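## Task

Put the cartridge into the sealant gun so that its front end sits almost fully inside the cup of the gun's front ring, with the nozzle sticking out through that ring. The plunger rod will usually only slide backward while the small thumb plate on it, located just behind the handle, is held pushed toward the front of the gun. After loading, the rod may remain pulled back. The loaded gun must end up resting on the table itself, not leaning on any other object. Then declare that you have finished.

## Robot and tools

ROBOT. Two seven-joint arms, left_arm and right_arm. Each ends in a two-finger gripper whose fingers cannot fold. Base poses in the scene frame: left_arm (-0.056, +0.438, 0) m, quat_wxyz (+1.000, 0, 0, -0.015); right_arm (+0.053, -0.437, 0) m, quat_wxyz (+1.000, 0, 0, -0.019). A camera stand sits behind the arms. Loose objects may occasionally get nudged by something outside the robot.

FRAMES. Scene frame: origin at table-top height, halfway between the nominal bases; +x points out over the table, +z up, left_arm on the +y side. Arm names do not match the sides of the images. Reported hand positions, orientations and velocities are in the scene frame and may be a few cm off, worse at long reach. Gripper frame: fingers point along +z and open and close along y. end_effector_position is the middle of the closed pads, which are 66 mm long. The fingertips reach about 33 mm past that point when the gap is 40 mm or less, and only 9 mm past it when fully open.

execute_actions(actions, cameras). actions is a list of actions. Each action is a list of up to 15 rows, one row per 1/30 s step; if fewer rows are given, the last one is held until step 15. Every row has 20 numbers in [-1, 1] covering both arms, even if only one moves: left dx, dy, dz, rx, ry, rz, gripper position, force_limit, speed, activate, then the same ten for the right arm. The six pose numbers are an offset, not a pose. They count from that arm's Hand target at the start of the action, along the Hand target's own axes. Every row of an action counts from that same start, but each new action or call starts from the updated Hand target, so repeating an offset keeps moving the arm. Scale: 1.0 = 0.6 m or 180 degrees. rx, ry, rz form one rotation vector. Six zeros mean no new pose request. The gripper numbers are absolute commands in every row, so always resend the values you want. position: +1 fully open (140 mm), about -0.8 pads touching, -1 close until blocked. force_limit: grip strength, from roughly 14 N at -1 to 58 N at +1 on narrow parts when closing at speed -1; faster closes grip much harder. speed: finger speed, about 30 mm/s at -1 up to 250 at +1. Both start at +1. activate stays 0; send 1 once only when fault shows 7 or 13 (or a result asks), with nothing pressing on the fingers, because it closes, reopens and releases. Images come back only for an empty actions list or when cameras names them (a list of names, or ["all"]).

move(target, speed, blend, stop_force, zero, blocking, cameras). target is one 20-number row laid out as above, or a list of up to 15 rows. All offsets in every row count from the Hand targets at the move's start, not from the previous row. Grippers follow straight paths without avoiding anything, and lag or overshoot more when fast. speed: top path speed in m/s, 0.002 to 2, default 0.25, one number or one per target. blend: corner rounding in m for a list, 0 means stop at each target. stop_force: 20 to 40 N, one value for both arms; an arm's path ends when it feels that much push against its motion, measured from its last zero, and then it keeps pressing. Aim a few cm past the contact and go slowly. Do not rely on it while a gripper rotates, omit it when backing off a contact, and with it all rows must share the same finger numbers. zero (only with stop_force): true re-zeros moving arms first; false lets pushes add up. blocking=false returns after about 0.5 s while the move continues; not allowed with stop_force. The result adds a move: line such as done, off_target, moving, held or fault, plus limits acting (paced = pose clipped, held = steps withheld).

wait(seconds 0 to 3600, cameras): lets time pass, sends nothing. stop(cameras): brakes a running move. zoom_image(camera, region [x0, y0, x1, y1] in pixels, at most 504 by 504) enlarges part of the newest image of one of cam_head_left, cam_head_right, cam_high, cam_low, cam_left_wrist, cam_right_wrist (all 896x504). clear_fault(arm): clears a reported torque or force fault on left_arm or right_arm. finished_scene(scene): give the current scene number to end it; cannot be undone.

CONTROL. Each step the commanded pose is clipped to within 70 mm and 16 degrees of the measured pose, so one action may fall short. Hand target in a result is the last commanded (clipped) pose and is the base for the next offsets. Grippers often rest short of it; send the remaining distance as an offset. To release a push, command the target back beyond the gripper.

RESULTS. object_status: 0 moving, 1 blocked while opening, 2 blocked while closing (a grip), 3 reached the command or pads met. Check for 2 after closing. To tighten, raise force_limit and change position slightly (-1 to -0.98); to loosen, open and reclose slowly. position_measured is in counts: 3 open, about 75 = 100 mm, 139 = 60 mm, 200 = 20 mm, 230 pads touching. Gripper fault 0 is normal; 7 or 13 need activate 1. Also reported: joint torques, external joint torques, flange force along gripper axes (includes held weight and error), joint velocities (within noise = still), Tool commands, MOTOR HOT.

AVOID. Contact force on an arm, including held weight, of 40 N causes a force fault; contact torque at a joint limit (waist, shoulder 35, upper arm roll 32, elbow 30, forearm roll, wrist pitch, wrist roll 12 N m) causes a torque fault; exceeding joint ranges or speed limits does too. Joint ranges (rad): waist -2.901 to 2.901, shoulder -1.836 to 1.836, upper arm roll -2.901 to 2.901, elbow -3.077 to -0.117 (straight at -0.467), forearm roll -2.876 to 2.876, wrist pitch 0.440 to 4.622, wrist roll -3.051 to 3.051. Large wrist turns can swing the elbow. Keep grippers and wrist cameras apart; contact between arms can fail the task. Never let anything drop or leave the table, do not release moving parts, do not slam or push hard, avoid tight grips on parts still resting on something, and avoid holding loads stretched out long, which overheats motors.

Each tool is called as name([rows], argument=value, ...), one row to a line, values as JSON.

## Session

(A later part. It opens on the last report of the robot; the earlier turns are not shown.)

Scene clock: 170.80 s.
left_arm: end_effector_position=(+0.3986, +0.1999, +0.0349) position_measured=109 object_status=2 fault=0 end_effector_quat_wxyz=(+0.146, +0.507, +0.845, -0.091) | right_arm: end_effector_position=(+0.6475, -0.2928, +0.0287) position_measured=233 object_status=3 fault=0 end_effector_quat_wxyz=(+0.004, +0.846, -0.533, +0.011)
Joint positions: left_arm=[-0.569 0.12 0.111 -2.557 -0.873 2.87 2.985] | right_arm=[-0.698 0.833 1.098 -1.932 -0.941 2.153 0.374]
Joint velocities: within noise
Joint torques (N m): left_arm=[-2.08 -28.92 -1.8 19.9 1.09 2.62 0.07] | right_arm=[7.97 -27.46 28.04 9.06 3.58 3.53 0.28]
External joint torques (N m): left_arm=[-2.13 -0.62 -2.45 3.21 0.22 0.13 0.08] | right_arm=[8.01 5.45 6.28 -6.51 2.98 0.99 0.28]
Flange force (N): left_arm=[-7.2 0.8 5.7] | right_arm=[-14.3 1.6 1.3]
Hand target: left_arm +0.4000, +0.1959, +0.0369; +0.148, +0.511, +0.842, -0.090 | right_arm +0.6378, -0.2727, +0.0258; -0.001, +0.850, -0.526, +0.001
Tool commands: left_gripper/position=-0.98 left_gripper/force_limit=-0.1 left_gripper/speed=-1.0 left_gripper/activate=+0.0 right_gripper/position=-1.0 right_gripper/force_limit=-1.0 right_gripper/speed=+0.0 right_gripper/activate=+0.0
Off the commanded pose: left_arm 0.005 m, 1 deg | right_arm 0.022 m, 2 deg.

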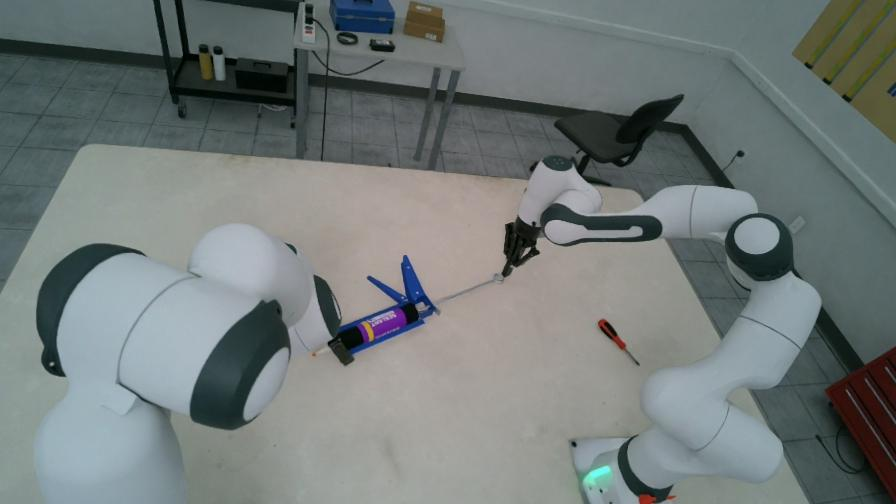

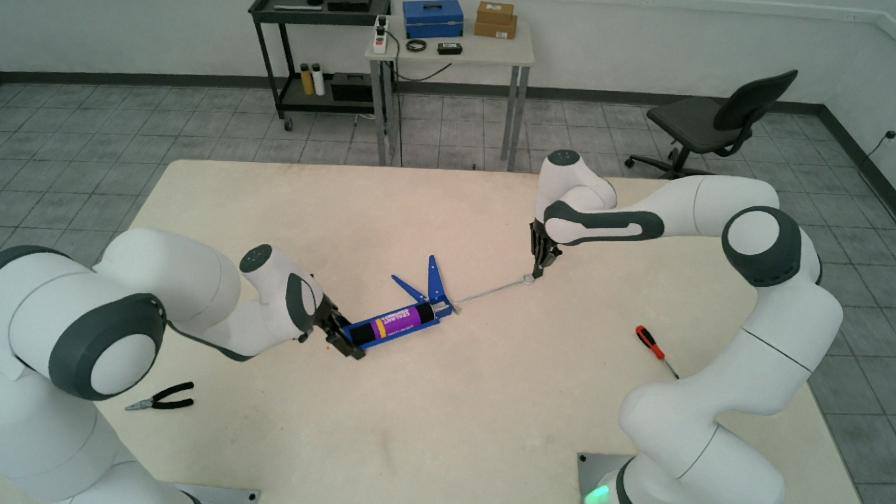

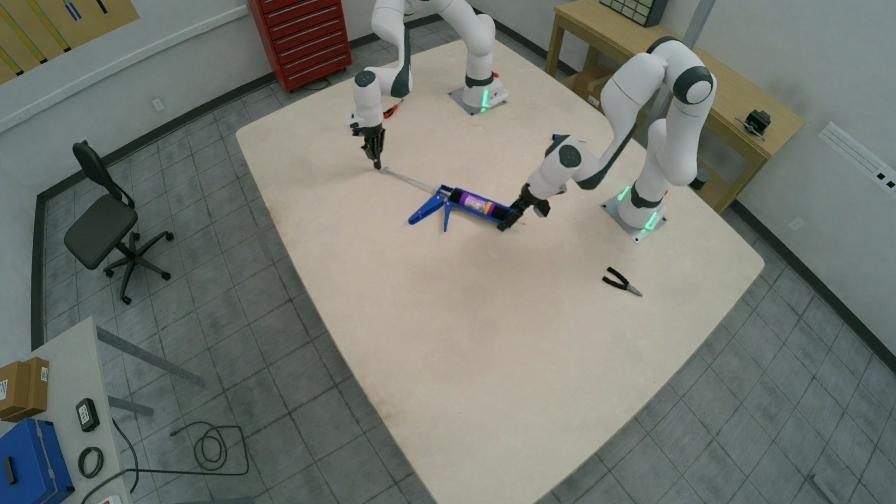

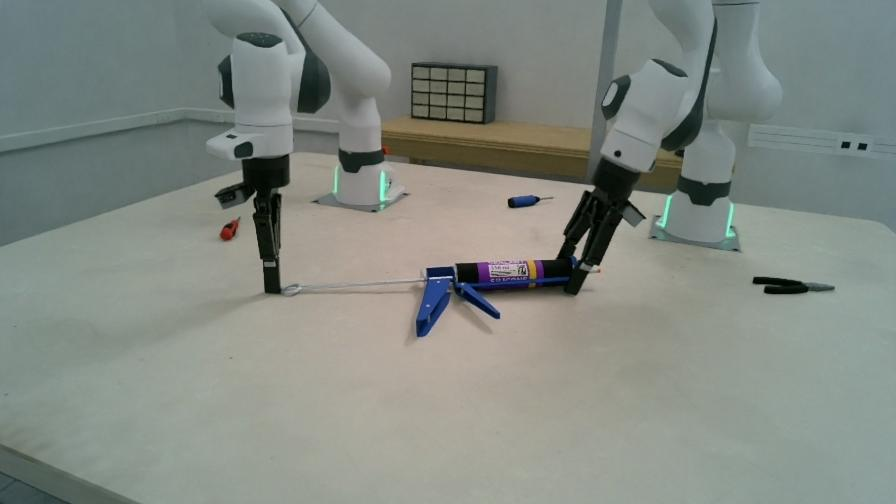

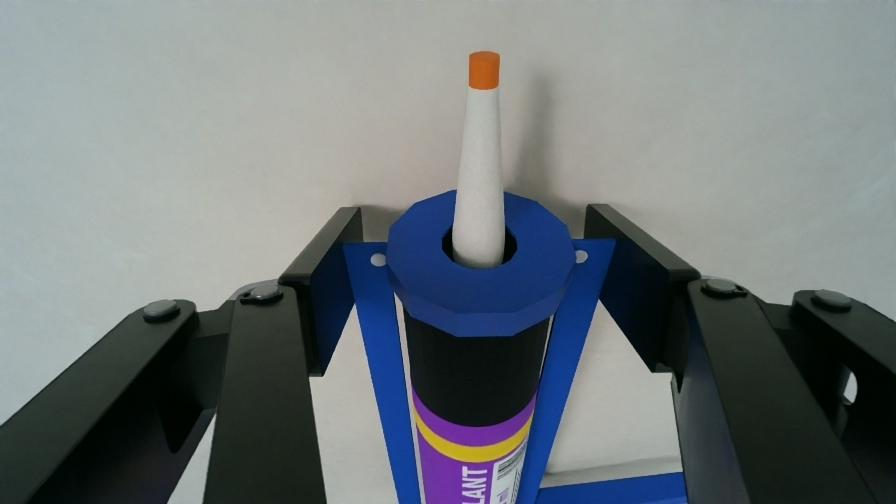

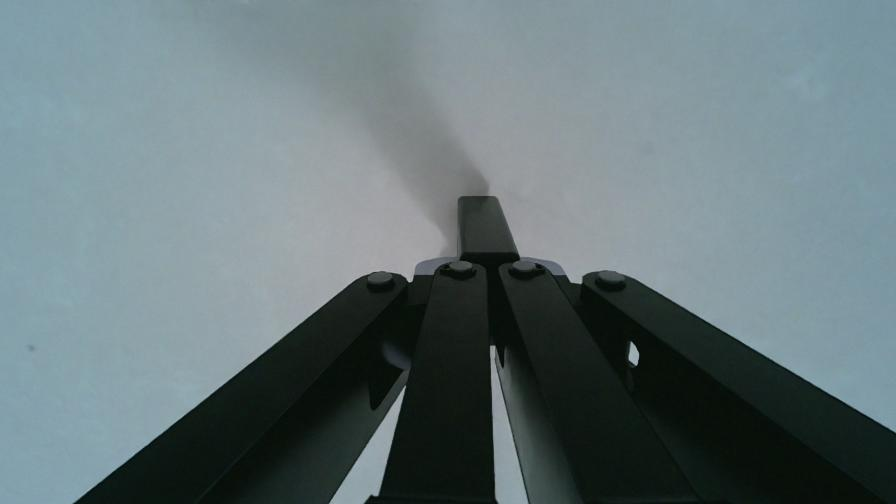

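zoom_image(camera="cam_head_right", region=[400, 280, 480, 340])

zoom_image(camera="cam_head_left", region=[300, 280, 460, 370])

zoom_image(camera="cam_low", region=[410, 240, 510, 310])

zoom_image(camera="cam_left_wrist", region=[420, 200, 540, 300])

Scaled by 6.300.

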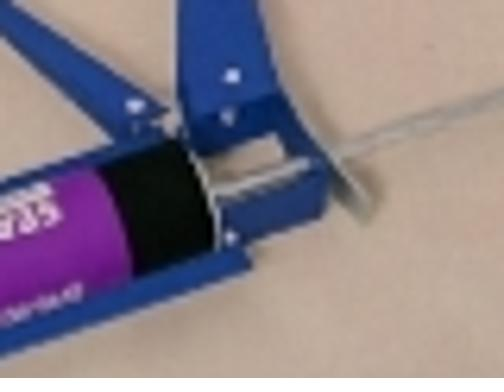

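Scaled by 3.150.

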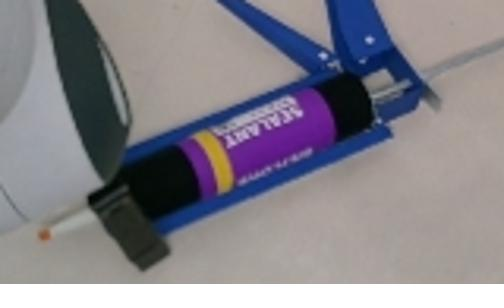

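Scaled by 5.040.

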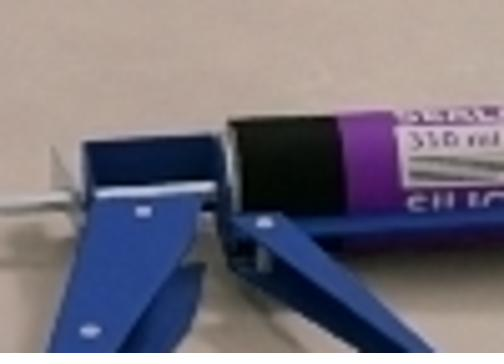

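Scaled by 4.200.

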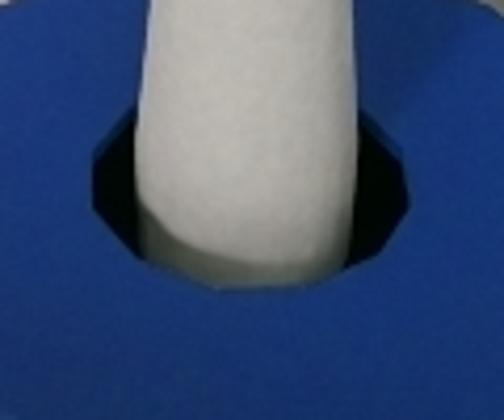

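move([
  [0,0,0,0,0,0,-0.98,-0.1,-1,0, -0.012,0,0.001,0,0,0,-1,-1,0,0],
], speed=0.02, stop_force=28, zero=false, cameras=["cam_low","cam_left_wrist"])

zoom_image(camera="cam_low", region=[200, 200, 360, 320])

zoom_image(camera="cam_low", region=[410, 240, 510, 310])

Scene clock: 173.37 s.
left_arm: end_effector_position=(+0.3987, +0.2010, +0.0348) position_measured=109 object_status=2 fault=0 end_effector_quat_wxyz=(+0.146, +0.507, +0.844, -0.090) | right_arm: end_effector_position=(+0.6468, -0.2916, +0.0289) position_measured=233 object_status=3 fault=0 end_effector_quat_wxyz=(+0.006, +0.845, -0.534, +0.015)
Joint positions: left_arm=[-0.568 0.12 0.112 -2.558 -0.873 2.87 2.988] | right_arm=[-0.705 0.846 1.114 -1.933 -0.965 2.139 0.395]
Joint velocities: left_arm=[within noise] | right_arm=[-0.001 0.001 0.003 0.001 -0.005 -0.003 0.004]
Joint torques (N m): left_arm=[-2.61 -28.62 -2.34 20.42 0.96 2.65 -0.08] | right_arm=[9.85 -24.75 29.15 7.3 4.46 3.8 0.36]
External joint torques (N m): left_arm=[-2.54 -0.28 -2.88 3.66 0.08 0.17 -0.07] | right_arm=[9.92 8.1 6.92 -8.13 3.86 1.25 0.36]
Flange force (N): left_arm=[-8.7 1.0 8.2] | right_arm=[-17.2 -0.9 4.3]
Hand target: left_arm +0.4000, +0.1959, +0.0369; +0.148, +0.511, +0.842, -0.090 | right_arm +0.6346, -0.2663, +0.0252; -0.001, +0.850, -0.526, +0.001
Off the commanded pose: left_arm 0.006 m, 1 deg | right_arm 0.028 m, 2 deg.
joint read past its limit (left arm) — joint 7 (wrist roll), upper limit.
joint sent to its limit (left arm) — joint 7 (wrist roll), upper limit. The joint targets still meet the commanded pose.
move: off_target (right_arm)

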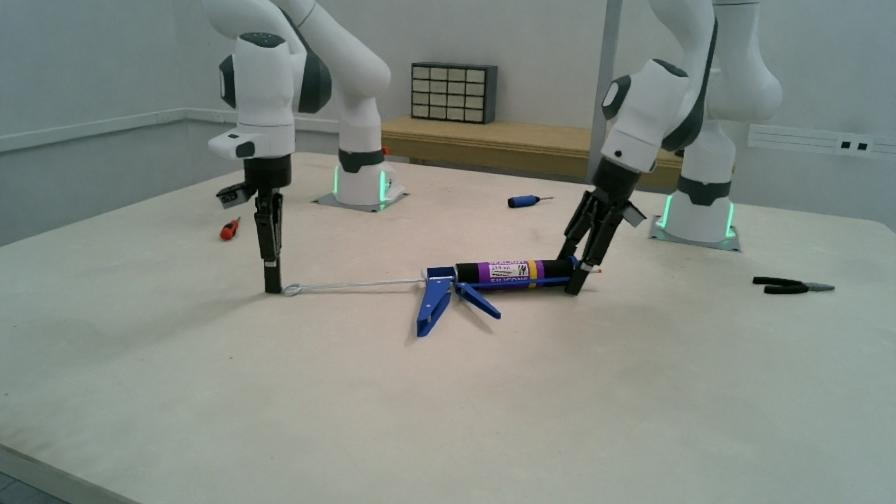

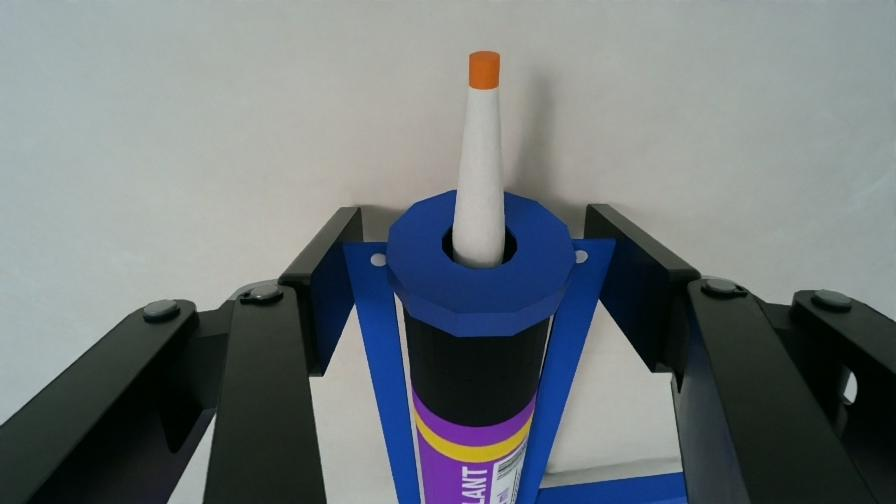

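Scaled by 3.150.

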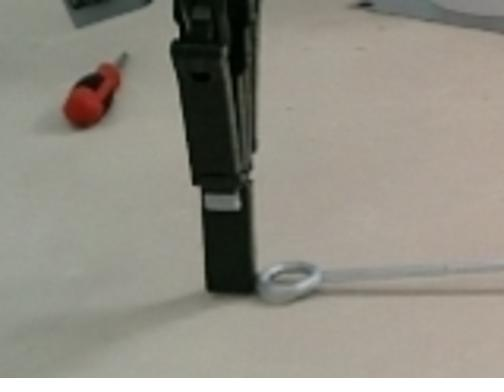

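Scaled by 5.040.

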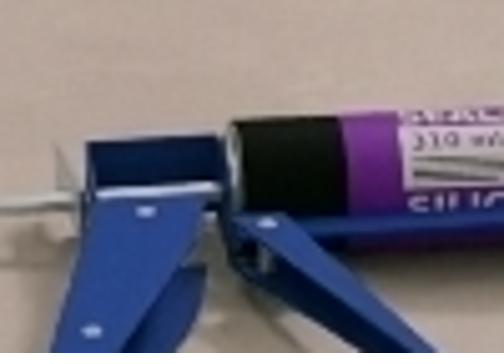

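move([
  [0,0,0,0,0,0,-0.98,-0.1,-1,0, 0.09,0,0,0,0,0,-1,-1,0,0],
  [0,0,0,0,0,0,-0.98,-0.1,-1,0, 0.09,0,-0.2,0,0,0,-1,-1,0,0],
], speed=0.1, cameras=["cam_left_wrist","cam_low"])

zoom_image(camera="cam_low", region=[410, 240, 510, 310])

Scene clock: 176.47 s.
left_arm: end_effector_position=(+0.3993, +0.1981, +0.0361) position_measured=109 object_status=2 fault=0 end_effector_quat_wxyz=(+0.147, +0.509, +0.843, -0.091) | right_arm: end_effector_position=(+0.6594, -0.3148, +0.1454) position_measured=233 object_status=3 fault=0 end_effector_quat_wxyz=(-0.001, +0.849, -0.528, +0.003)
Joint positions: left_arm=[-0.568 0.12 0.108 -2.555 -0.873 2.87 2.987] | right_arm=[-0.863 0.776 1.337 -1.847 -0.82 1.934 0.248]
Joint velocities: left_arm=[within noise] | right_arm=[0 -0.002 0.001 0 0 -0.004 -0.005]
Joint torques (N m): left_arm=[-0.9 -29.02 -0.64 18.01 1.01 2.65 -0.01] | right_arm=[0.05 -28.63 23.07 18.2 0.95 2.29 -0.23]
External joint torques (N m): left_arm=[-0.89 -0.56 -1.22 1.15 0.13 0.16 0] | right_arm=[0.17 -0.09 0.73 0.59 0.27 -0.29 -0.23]
Flange force (N): left_arm=[-2.6 -0.8 1.1] | right_arm=[0.6 -1.6 -2.6]
Hand target: left_arm +0.4000, +0.1959, +0.0369; +0.148, +0.511, +0.842, -0.090 | right_arm +0.6584, -0.3148, +0.1452; -0.001, +0.850, -0.526, +0.001
Off the commanded pose: left_arm 0.002 m, 0 deg | right_arm 0.001 m, 0 deg.
joint read past its limit (left arm) — joint 7 (wrist roll), upper limit.
joint sent to its limit (left arm) — joint 7 (wrist roll), upper limit. The joint targets still meet the commanded pose.
move: done
Images, in order (width x height): cam_low 896x504, cam_left_wrist 896x504.

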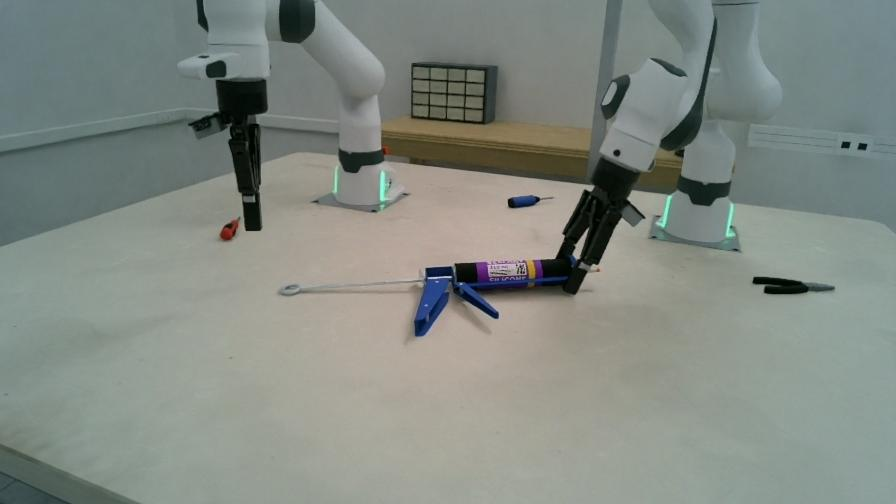

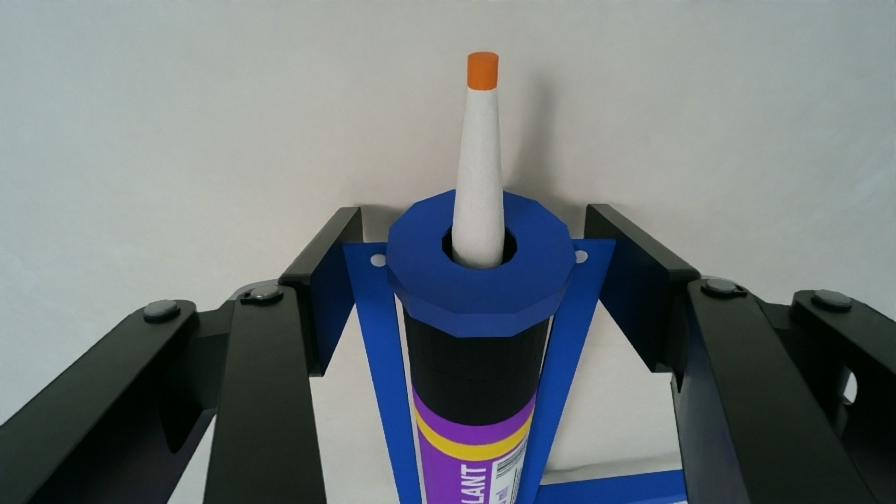

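Scaled by 5.040.

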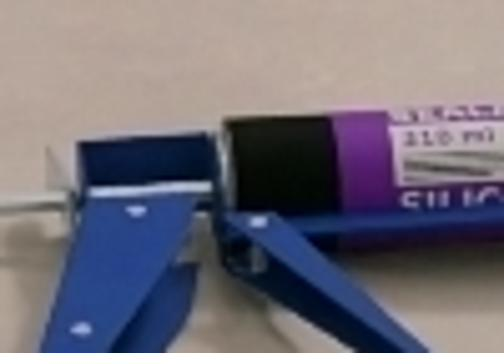

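move([
  [0,0,0,0,0,0,-0.98,-0.1,-1,0, -0.493,0,0.02,0,0,0,-1,-1,0,0],
], speed=0.25, cameras=["cam_right_wrist"])

zoom_image(camera="cam_right_wrist", region=[370, 130, 570, 330])

Scene clock: 179.17 s.
left_arm: end_effector_position=(+0.3993, +0.1981, +0.0361) position_measured=109 object_status=2 fault=0 end_effector_quat_wxyz=(+0.147, +0.509, +0.843, -0.091) | right_arm: end_effector_position=(+0.5268, -0.0510, +0.1330) position_measured=233 object_status=3 fault=0 end_effector_quat_wxyz=(+0.000, +0.853, -0.522, +0.002)
Joint positions: left_arm=[-0.568 0.12 0.108 -2.555 -0.873 2.87 2.987] | right_arm=[-0.355 0.687 1.257 -1.893 -0.736 2.015 0.679]
Joint velocities: left_arm=[within noise] | right_arm=[0 0 0 0 -0.001 0 0.007]
Joint torques (N m): left_arm=[-0.94 -29.03 -0.63 18.01 1 2.65 -0.06] | right_arm=[0.72 -29.55 19.82 19.31 1.2 2.64 0.32]
External joint torques (N m): left_arm=[-0.91 -0.57 -1.19 1.17 0.12 0.16 -0.05] | right_arm=[0.83 -1.63 0.03 0.52 0.53 0.12 0.32]
Flange force (N): left_arm=[-2.9 -0.8 0.9] | right_arm=[-2.3 -1.0 -1.7]
Hand target: left_arm +0.4000, +0.1959, +0.0369; +0.148, +0.511, +0.842, -0.090 | right_arm +0.5265, -0.0500, +0.1333; -0.001, +0.850, -0.526, +0.001
Off the commanded pose: left_arm 0.002 m, 0 deg | right_arm 0.001 m, 1 deg.
joint read past its limit (left arm) — joint 7 (wrist roll), upper limit.
joint sent to its limit (left arm) — joint 7 (wrist roll), upper limit. The joint targets still meet the commanded pose.
move: done

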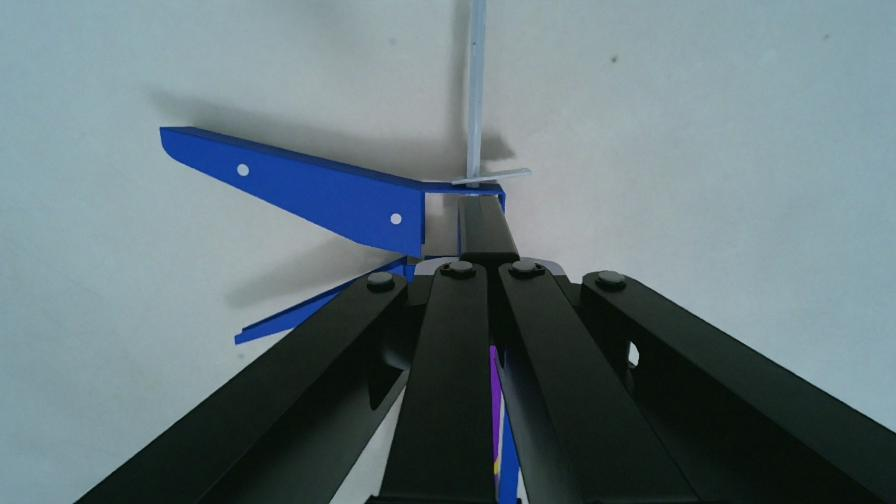

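Scaled by 2.520.

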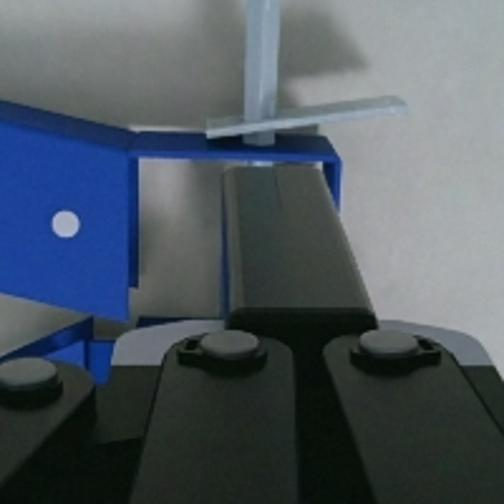

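move([
  [0,0,0,0,0,0,-0.98,-0.1,-1,0, -0.1,0,0,0,0,0,-1,-1,0,0],
], speed=0.25, cameras=["cam_right_wrist"])

zoom_image(camera="cam_right_wrist", region=[390, 40, 550, 200])

Scene clock: 180.60 s.
left_arm: end_effector_position=(+0.3993, +0.1981, +0.0361) position_measured=109 object_status=2 fault=0 end_effector_quat_wxyz=(+0.147, +0.509, +0.843, -0.091) | right_arm: end_effector_position=(+0.5006, +0.0042, +0.1333) position_measured=233 object_status=3 fault=0 end_effector_quat_wxyz=(-0.003, +0.853, -0.522, +0.002)
Joint positions: left_arm=[-0.568 0.12 0.108 -2.555 -0.873 2.87 2.987] | right_arm=[-0.195 0.701 1.205 -1.828 -0.73 2.006 0.757]
Joint velocities: left_arm=[within noise] | right_arm=[0 -0.001 0.001 0 -0.001 0 0.004]
Joint torques (N m): left_arm=[-0.86 -28.98 -0.68 18.06 1.02 2.67 -0.05] | right_arm=[0.86 -32.31 19.82 19.52 1.21 2.29 0.32]
External joint torques (N m): left_arm=[-0.85 -0.55 -1.26 1.2 0.14 0.18 -0.03] | right_arm=[0.73 -1.75 -0.22 0.65 0.52 -0.25 0.32]
Flange force (N): left_arm=[-2.8 -0.7 1.2] | right_arm=[-2.3 -1.6 -2.4]
Hand target: left_arm +0.4000, +0.1959, +0.0369; +0.148, +0.511, +0.842, -0.090 | right_arm +0.4998, +0.0037, +0.1333; -0.001, +0.850, -0.526, +0.001
Off the commanded pose: left_arm 0.002 m, 0 deg | right_arm 0.001 m, 1 deg.
joint read past its limit (left arm) — joint 7 (wrist roll), upper limit.
joint sent to its limit (left arm) — joint 7 (wrist roll), upper limit. The joint targets still meet the commanded pose.
move: done

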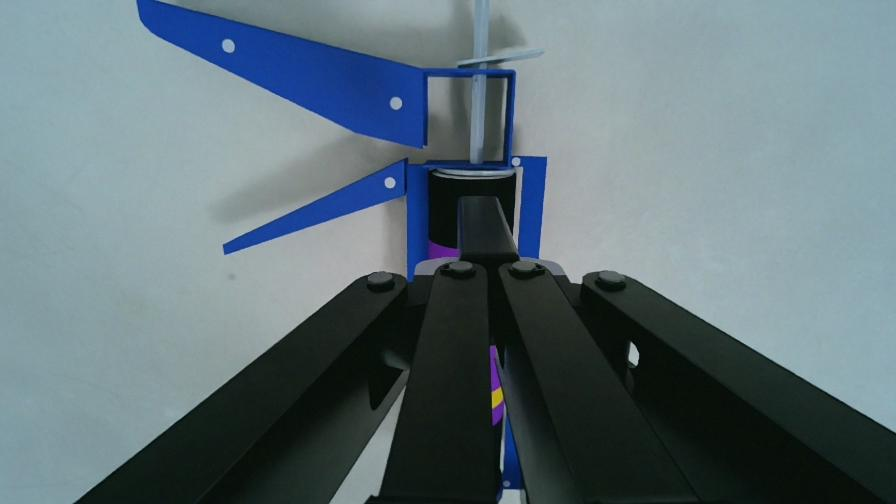

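Scaled by 3.150.

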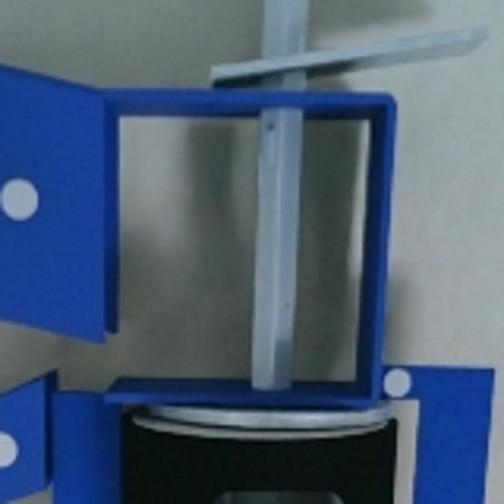

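move([
  [0,0,0,0,0,0,-0.98,-0.1,-1,0, -0.1365,-0.0012,0,0,0,0,-0.02,-1,0,0],
], speed=0.2, cameras=["cam_right_wrist"])

zoom_image(camera="cam_right_wrist", region=[370, 0, 590, 504])

Scene clock: 182.53 s.
left_arm: end_effector_position=(+0.3993, +0.1981, +0.0361) position_measured=109 object_status=2 fault=0 end_effector_quat_wxyz=(+0.147, +0.509, +0.843, -0.091) | right_arm: end_effector_position=(+0.4649, +0.0778, +0.1335) position_measured=131 object_status=3 fault=0 end_effector_quat_wxyz=(-0.003, +0.853, -0.522, +0.002)
Joint positions: left_arm=[-0.568 0.12 0.108 -2.555 -0.873 2.87 2.987] | right_arm=[0.043 0.744 1.12 -1.692 -0.726 1.968 0.848]
Joint velocities: left_arm=[within noise] | right_arm=[0.001 0 0 0.001 0.001 0 0.005]
Joint torques (N m): left_arm=[-0.9 -29 -0.59 17.98 1 2.65 0] | right_arm=[0.84 -37.02 20.07 19.62 1.23 2.27 0.23]
External joint torques (N m): left_arm=[-0.96 -0.6 -1.24 1.18 0.13 0.16 0.01] | right_arm=[1 -1.58 0.03 0.53 0.53 -0.25 0.23]
Flange force (N): left_arm=[-2.7 -0.8 1.1] | right_arm=[-2.6 -1.3 -2.6]
Hand target: left_arm +0.4000, +0.1959, +0.0369; +0.148, +0.511, +0.842, -0.090 | right_arm +0.4639, +0.0773, +0.1333; -0.001, +0.850, -0.526, +0.001
Off the commanded pose: left_arm 0.002 m, 0 deg | right_arm 0.001 m, 1 deg.
joint read past its limit (left arm) — joint 7 (wrist roll), upper limit.
joint sent to its limit (left arm) — joint 7 (wrist roll), upper limit. The joint targets still meet the commanded pose.
move: done

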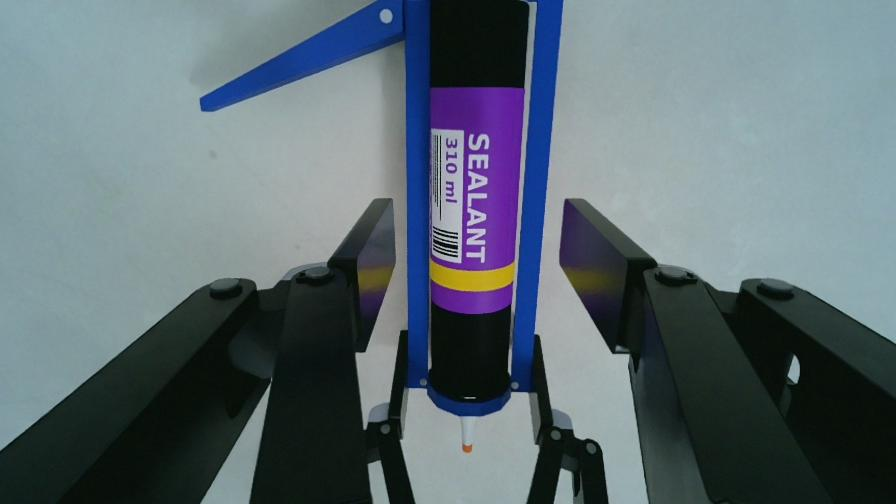

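Scaled by 1.000.

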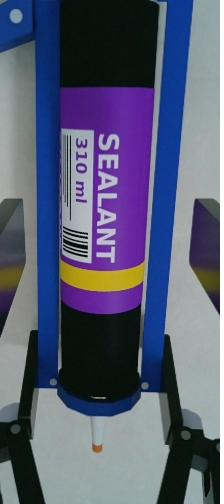

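zoom_image(camera="cam_right_wrist", region=[410, 350, 530, 470])

zoom_image(camera="cam_right_wrist", region=[400, 0, 560, 100])

Scaled by 4.200.

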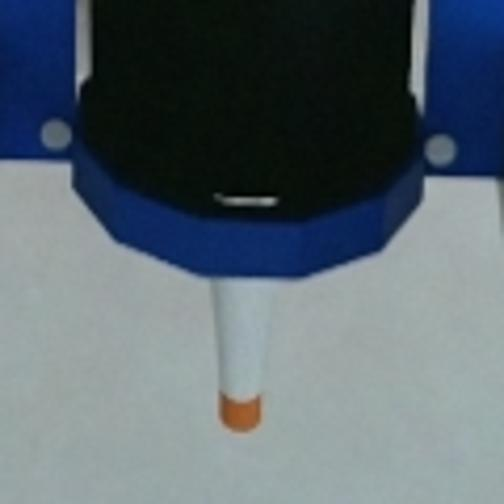

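Scaled by 3.150.

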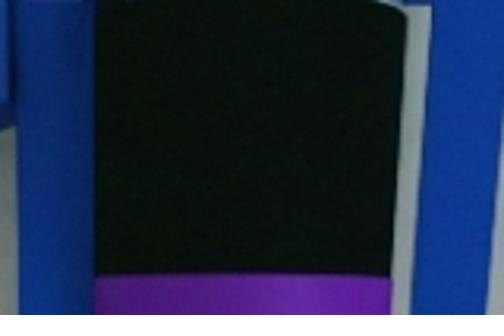

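move([
  [0,0,0,0,0,0,-0.98,-0.1,-1,0, 0,0,0.1,0,0,0,-0.12,-1,-1,0],
  [0,0,0,0,0,0,-0.98,-0.1,-1,0, 0,0,0.1,0,0,0,-0.12,-1,-1,0],
], speed=0.1, cameras=["cam_right_wrist"])

move([
  [0,0,0,0,0,0,-0.98,-0.1,-1,0, 0,0,0.05,0,0,0,-0.12,-1,-1,0],
], speed=0.02, stop_force=20, cameras=["cam_right_wrist","cam_low"])

zoom_image(camera="cam_right_wrist", region=[370, 0, 620, 504])

zoom_image(camera="cam_low", region=[420, 200, 620, 320])

Scene clock: 184.77 s.
left_arm: end_effector_position=(+0.3993, +0.1981, +0.0361) position_measured=109 object_status=2 fault=0 end_effector_quat_wxyz=(+0.147, +0.509, +0.843, -0.091) | right_arm: end_effector_position=(+0.4630, +0.0769, +0.0732) position_measured=144 object_status=3 fault=0 end_effector_quat_wxyz=(+0.001, +0.851, -0.524, -0.001)
Joint positions: left_arm=[-0.568 0.12 0.108 -2.555 -0.873 2.87 2.987] | right_arm=[0.086 0.807 1.036 -1.728 -0.779 2.062 0.88]
Joint velocities: left_arm=[within noise] | right_arm=[0.001 -0.002 -0.001 0.001 0.001 0.004 0.003]
Joint torques (N m): left_arm=[-0.93 -28.94 -0.64 18.05 1.01 2.64 -0.05] | right_arm=[0.9 -39.84 20.24 18.03 0.58 2.59 0.34]
External joint torques (N m): left_arm=[-0.98 -0.55 -1.29 1.24 0.14 0.15 -0.04] | right_arm=[0.92 -2.2 -0.44 0.12 -0.1 0.07 0.34]
Flange force (N): left_arm=[-3.1 -0.8 1.2] | right_arm=[-1.1 1.9 -1.2]
Hand target: left_arm +0.4000, +0.1959, +0.0369; +0.148, +0.511, +0.842, -0.090 | right_arm +0.4641, +0.0774, +0.0733; -0.001, +0.850, -0.526, +0.001
Off the commanded pose: left_arm 0.002 m, 0 deg | right_arm 0.001 m, 0 deg.
joint read past its limit (left arm) — joint 7 (wrist roll), upper limit.
joint sent to its limit (left arm) — joint 7 (wrist roll), upper limit. The joint targets still meet the commanded pose.
move: done

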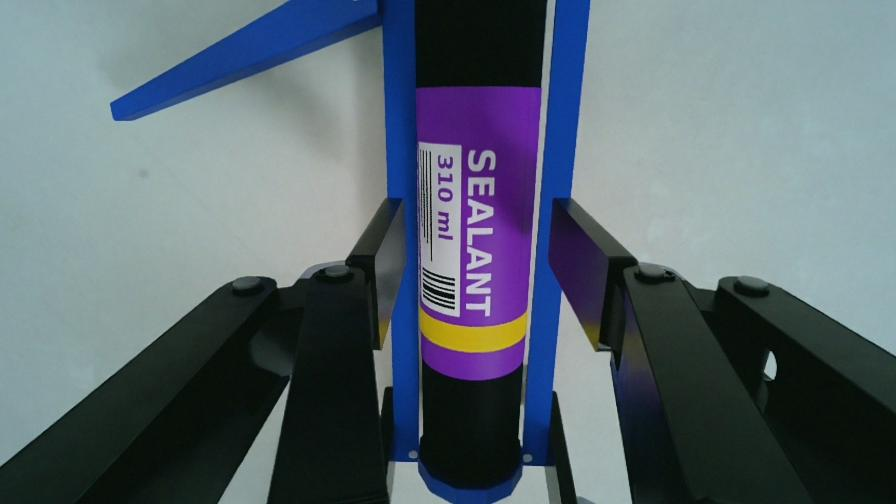

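Scene clock: 187.57 s.
left_arm: end_effector_position=(+0.3990, +0.2004, +0.0334) position_measured=109 object_status=2 fault=0 end_effector_quat_wxyz=(+0.145, +0.508, +0.844, -0.089) | right_arm: end_effector_position=(+0.4638, +0.0790, +0.0500) position_measured=144 object_status=3 fault=0 end_effector_quat_wxyz=(-0.002, +0.852, -0.523, +0.001)
Joint positions: left_arm=[-0.568 0.125 0.109 -2.556 -0.873 2.874 2.987] | right_arm=[0.12 0.824 0.985 -1.734 -0.795 2.11 0.888]
Joint torques (N m): left_arm=[-1.84 -31.99 -1.41 19 0.96 2.12 -0.05] | right_arm=[1.14 -35.17 16.04 15.68 -0.25 3.61 0.37]
External joint torques (N m): left_arm=[-1.83 -3.34 -2.03 2.2 0.09 -0.39 -0.04] | right_arm=[1.2 3.51 -4.29 -1.94 -0.91 1.1 0.37]
Flange force (N): left_arm=[-4.0 -3.5 -6.3] | right_arm=[-4.1 -3.3 14.6]
Hand target: left_arm +0.4000, +0.1959, +0.0369; +0.148, +0.511, +0.842, -0.090 | right_arm +0.4641, +0.0775, +0.0433; -0.001, +0.850, -0.526, +0.001
Off the commanded pose: left_arm 0.006 m, 1 deg | right_arm 0.007 m, 0 deg.
joint read past its limit (left arm) — joint 7 (wrist roll), upper limit.
joint sent to its limit (left arm) — joint 7 (wrist roll), upper limit. The joint targets still meet the commanded pose.
move: off_target (right_arm)
Images, in order (width x height): cam_low 896x504, cam_right_wrist 896x504.

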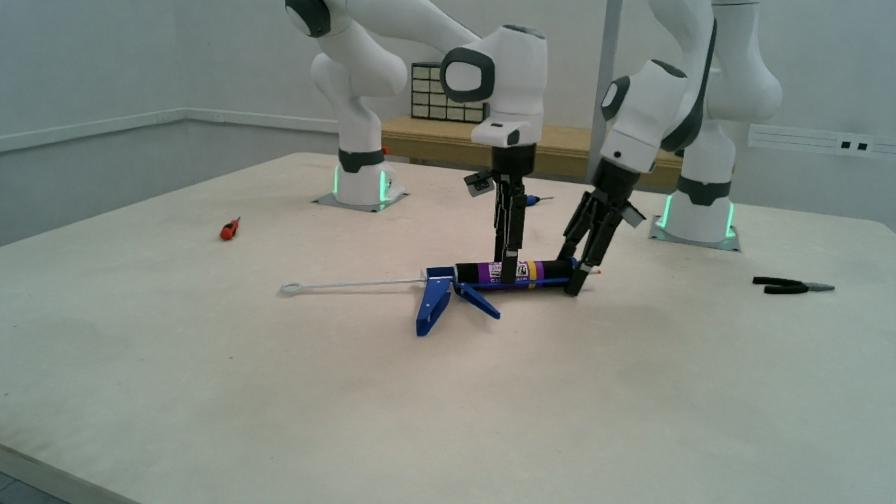

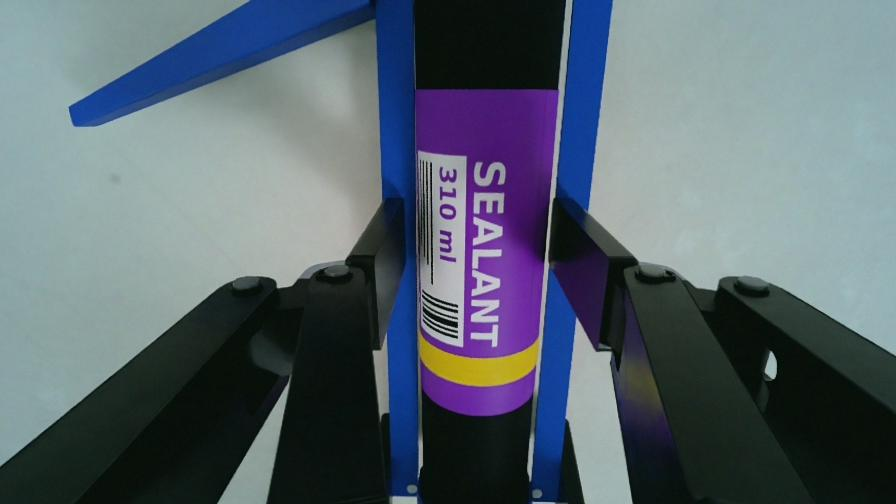

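Scaled by 1.000.

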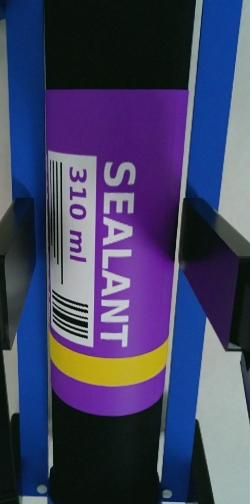

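Scaled by 2.520.

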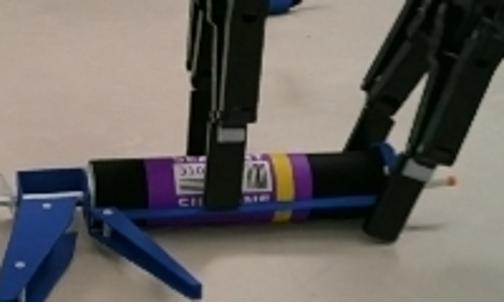

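move([
  [0,0,0,0,0,0,-0.98,-0.1,-1,0, 0,0,-0.0175,0,0,0,-0.12,-1,-1,0],
], speed=0.03)

move([
  [0,0,0,0,0,0,-0.98,-0.1,-1,0, 0,0,0,0,0,0,-1,-0.3,-1,0],
], speed=0.03, cameras=["cam_right_wrist","cam_low","cam_left_wrist"])

zoom_image(camera="cam_low", region=[420, 200, 620, 320])

Scene clock: 188.43 s.
left_arm: end_effector_position=(+0.3997, +0.1990, +0.0348) position_measured=109 object_status=2 fault=0 end_effector_quat_wxyz=(+0.147, +0.509, +0.844, -0.089) | right_arm: end_effector_position=(+0.4651, +0.0783, +0.0535) position_measured=144 object_status=3 fault=0 end_effector_quat_wxyz=(-0.003, +0.851, -0.524, +0.002)
Joint positions: left_arm=[-0.568 0.123 0.108 -2.555 -0.873 2.874 2.987] | right_arm=[0.115 0.818 0.99 -1.735 -0.793 2.106 0.888]
Joint torques (N m): left_arm=[-0.88 -30.41 -0.63 17.92 1.02 2.45 -0.09] | right_arm=[0.15 -40.47 21.23 17.91 1.18 2.29 0.09]
External joint torques (N m): left_arm=[-0.9 -1.87 -1.26 1.08 0.14 -0.06 -0.08] | right_arm=[0.29 -1.91 0.97 0.17 0.52 -0.22 0.09]
Flange force (N): left_arm=[-2.2 -2.4 -4.0] | right_arm=[1.0 3.4 -4.6]
Hand target: left_arm +0.4000, +0.1959, +0.0369; +0.148, +0.511, +0.842, -0.090 | right_arm +0.4641, +0.0775, +0.0538; -0.001, +0.850, -0.526, +0.001
Off the commanded pose: left_arm 0.004 m, 0 deg | right_arm 0.001 m, 0 deg.
joint read past its limit (left arm) — joint 7 (wrist roll), upper limit.
joint sent to its limit (left arm) — joint 7 (wrist roll), upper limit. The joint targets still meet the commanded pose.
move: done

Scene clock: 189.07 s.
left_arm: end_effector_position=(+0.3998, +0.1990, +0.0349) position_measured=109 object_status=2 fault=0 end_effector_quat_wxyz=(+0.147, +0.509, +0.844, -0.089) | right_arm: end_effector_position=(+0.4635, +0.0776, +0.0536) position_measured=159 object_status=0 fault=0 end_effector_quat_wxyz=(-0.001, +0.852, -0.524, +0.002)
Joint positions: left_arm=[-0.568 0.123 0.108 -2.555 -0.873 2.874 2.986] | right_arm=[0.114 0.818 0.992 -1.736 -0.791 2.102 0.888]
Joint torques (N m): left_arm=[-1.49 -30.39 -0.78 17.78 1.04 2.28 0] | right_arm=[-0.07 -39.79 20.66 18.33 0.55 2.76 0.16]
External joint torques (N m): left_arm=[-1.58 -1.84 -1.48 0.94 0.16 -0.24 0.01] | right_arm=[0.04 -1.4 0.41 0.61 -0.1 0.25 0.16]
Flange force (N): left_arm=[-2.4 -3.3 -4.1] | right_arm=[0.2 1.2 -1.9]
Hand target: left_arm +0.4000, +0.1959, +0.0369; +0.148, +0.511, +0.842, -0.090 | right_arm +0.4641, +0.0775, +0.0538; -0.001, +0.850, -0.526, +0.001
Off the commanded pose: left_arm 0.004 m, 0 deg | right_arm 0.001 m, 0 deg.
joint read past its limit (left arm) — joint 7 (wrist roll), upper limit.
joint sent to its limit (left arm) — joint 7 (wrist roll), upper limit. The joint targets still meet the commanded pose.
move: done
Images, in order (width x height): cam_low 896x504, cam_left_wrist 896x504, cam_right_wrist 896x504.

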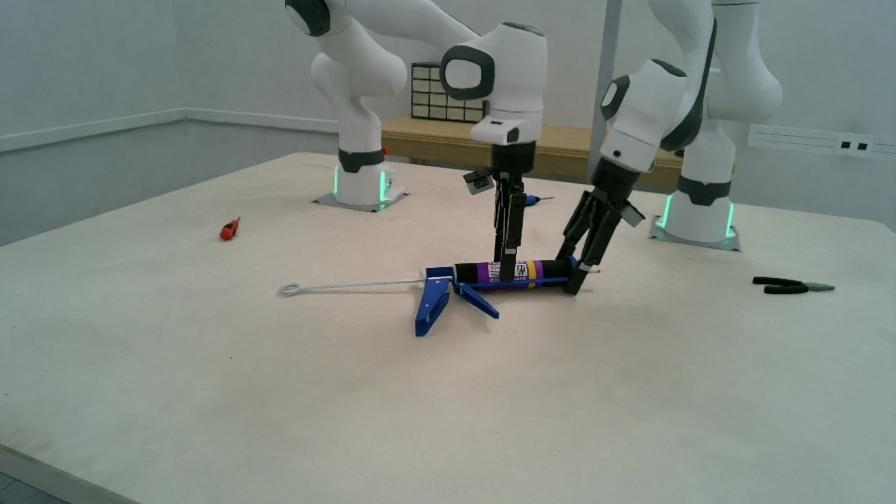

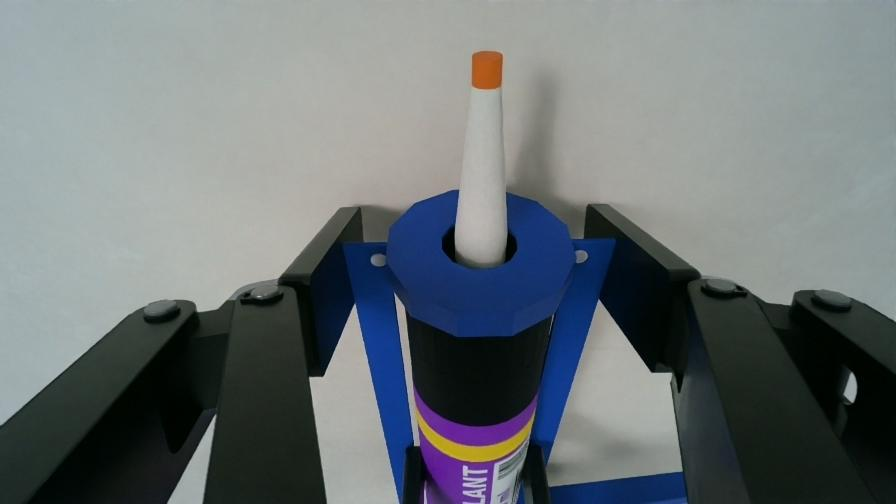

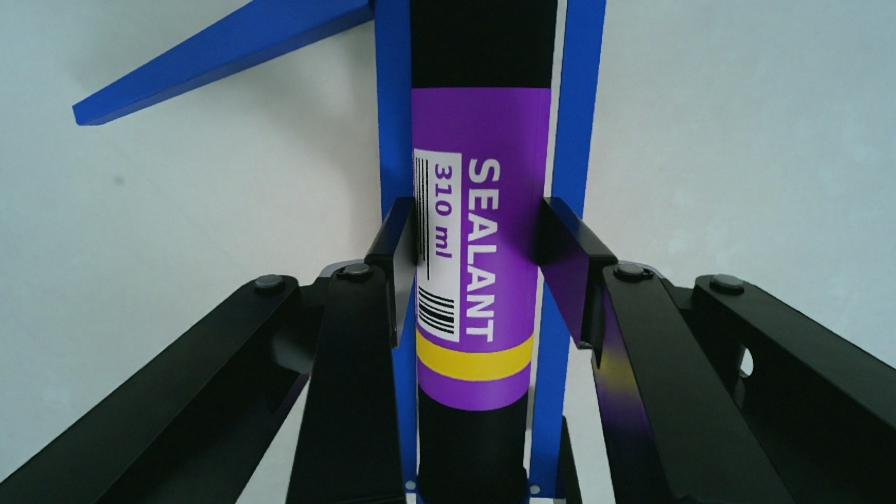

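Scaled by 2.520.

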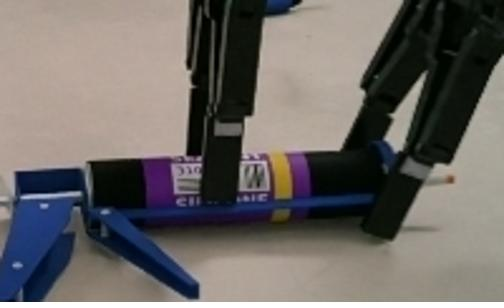

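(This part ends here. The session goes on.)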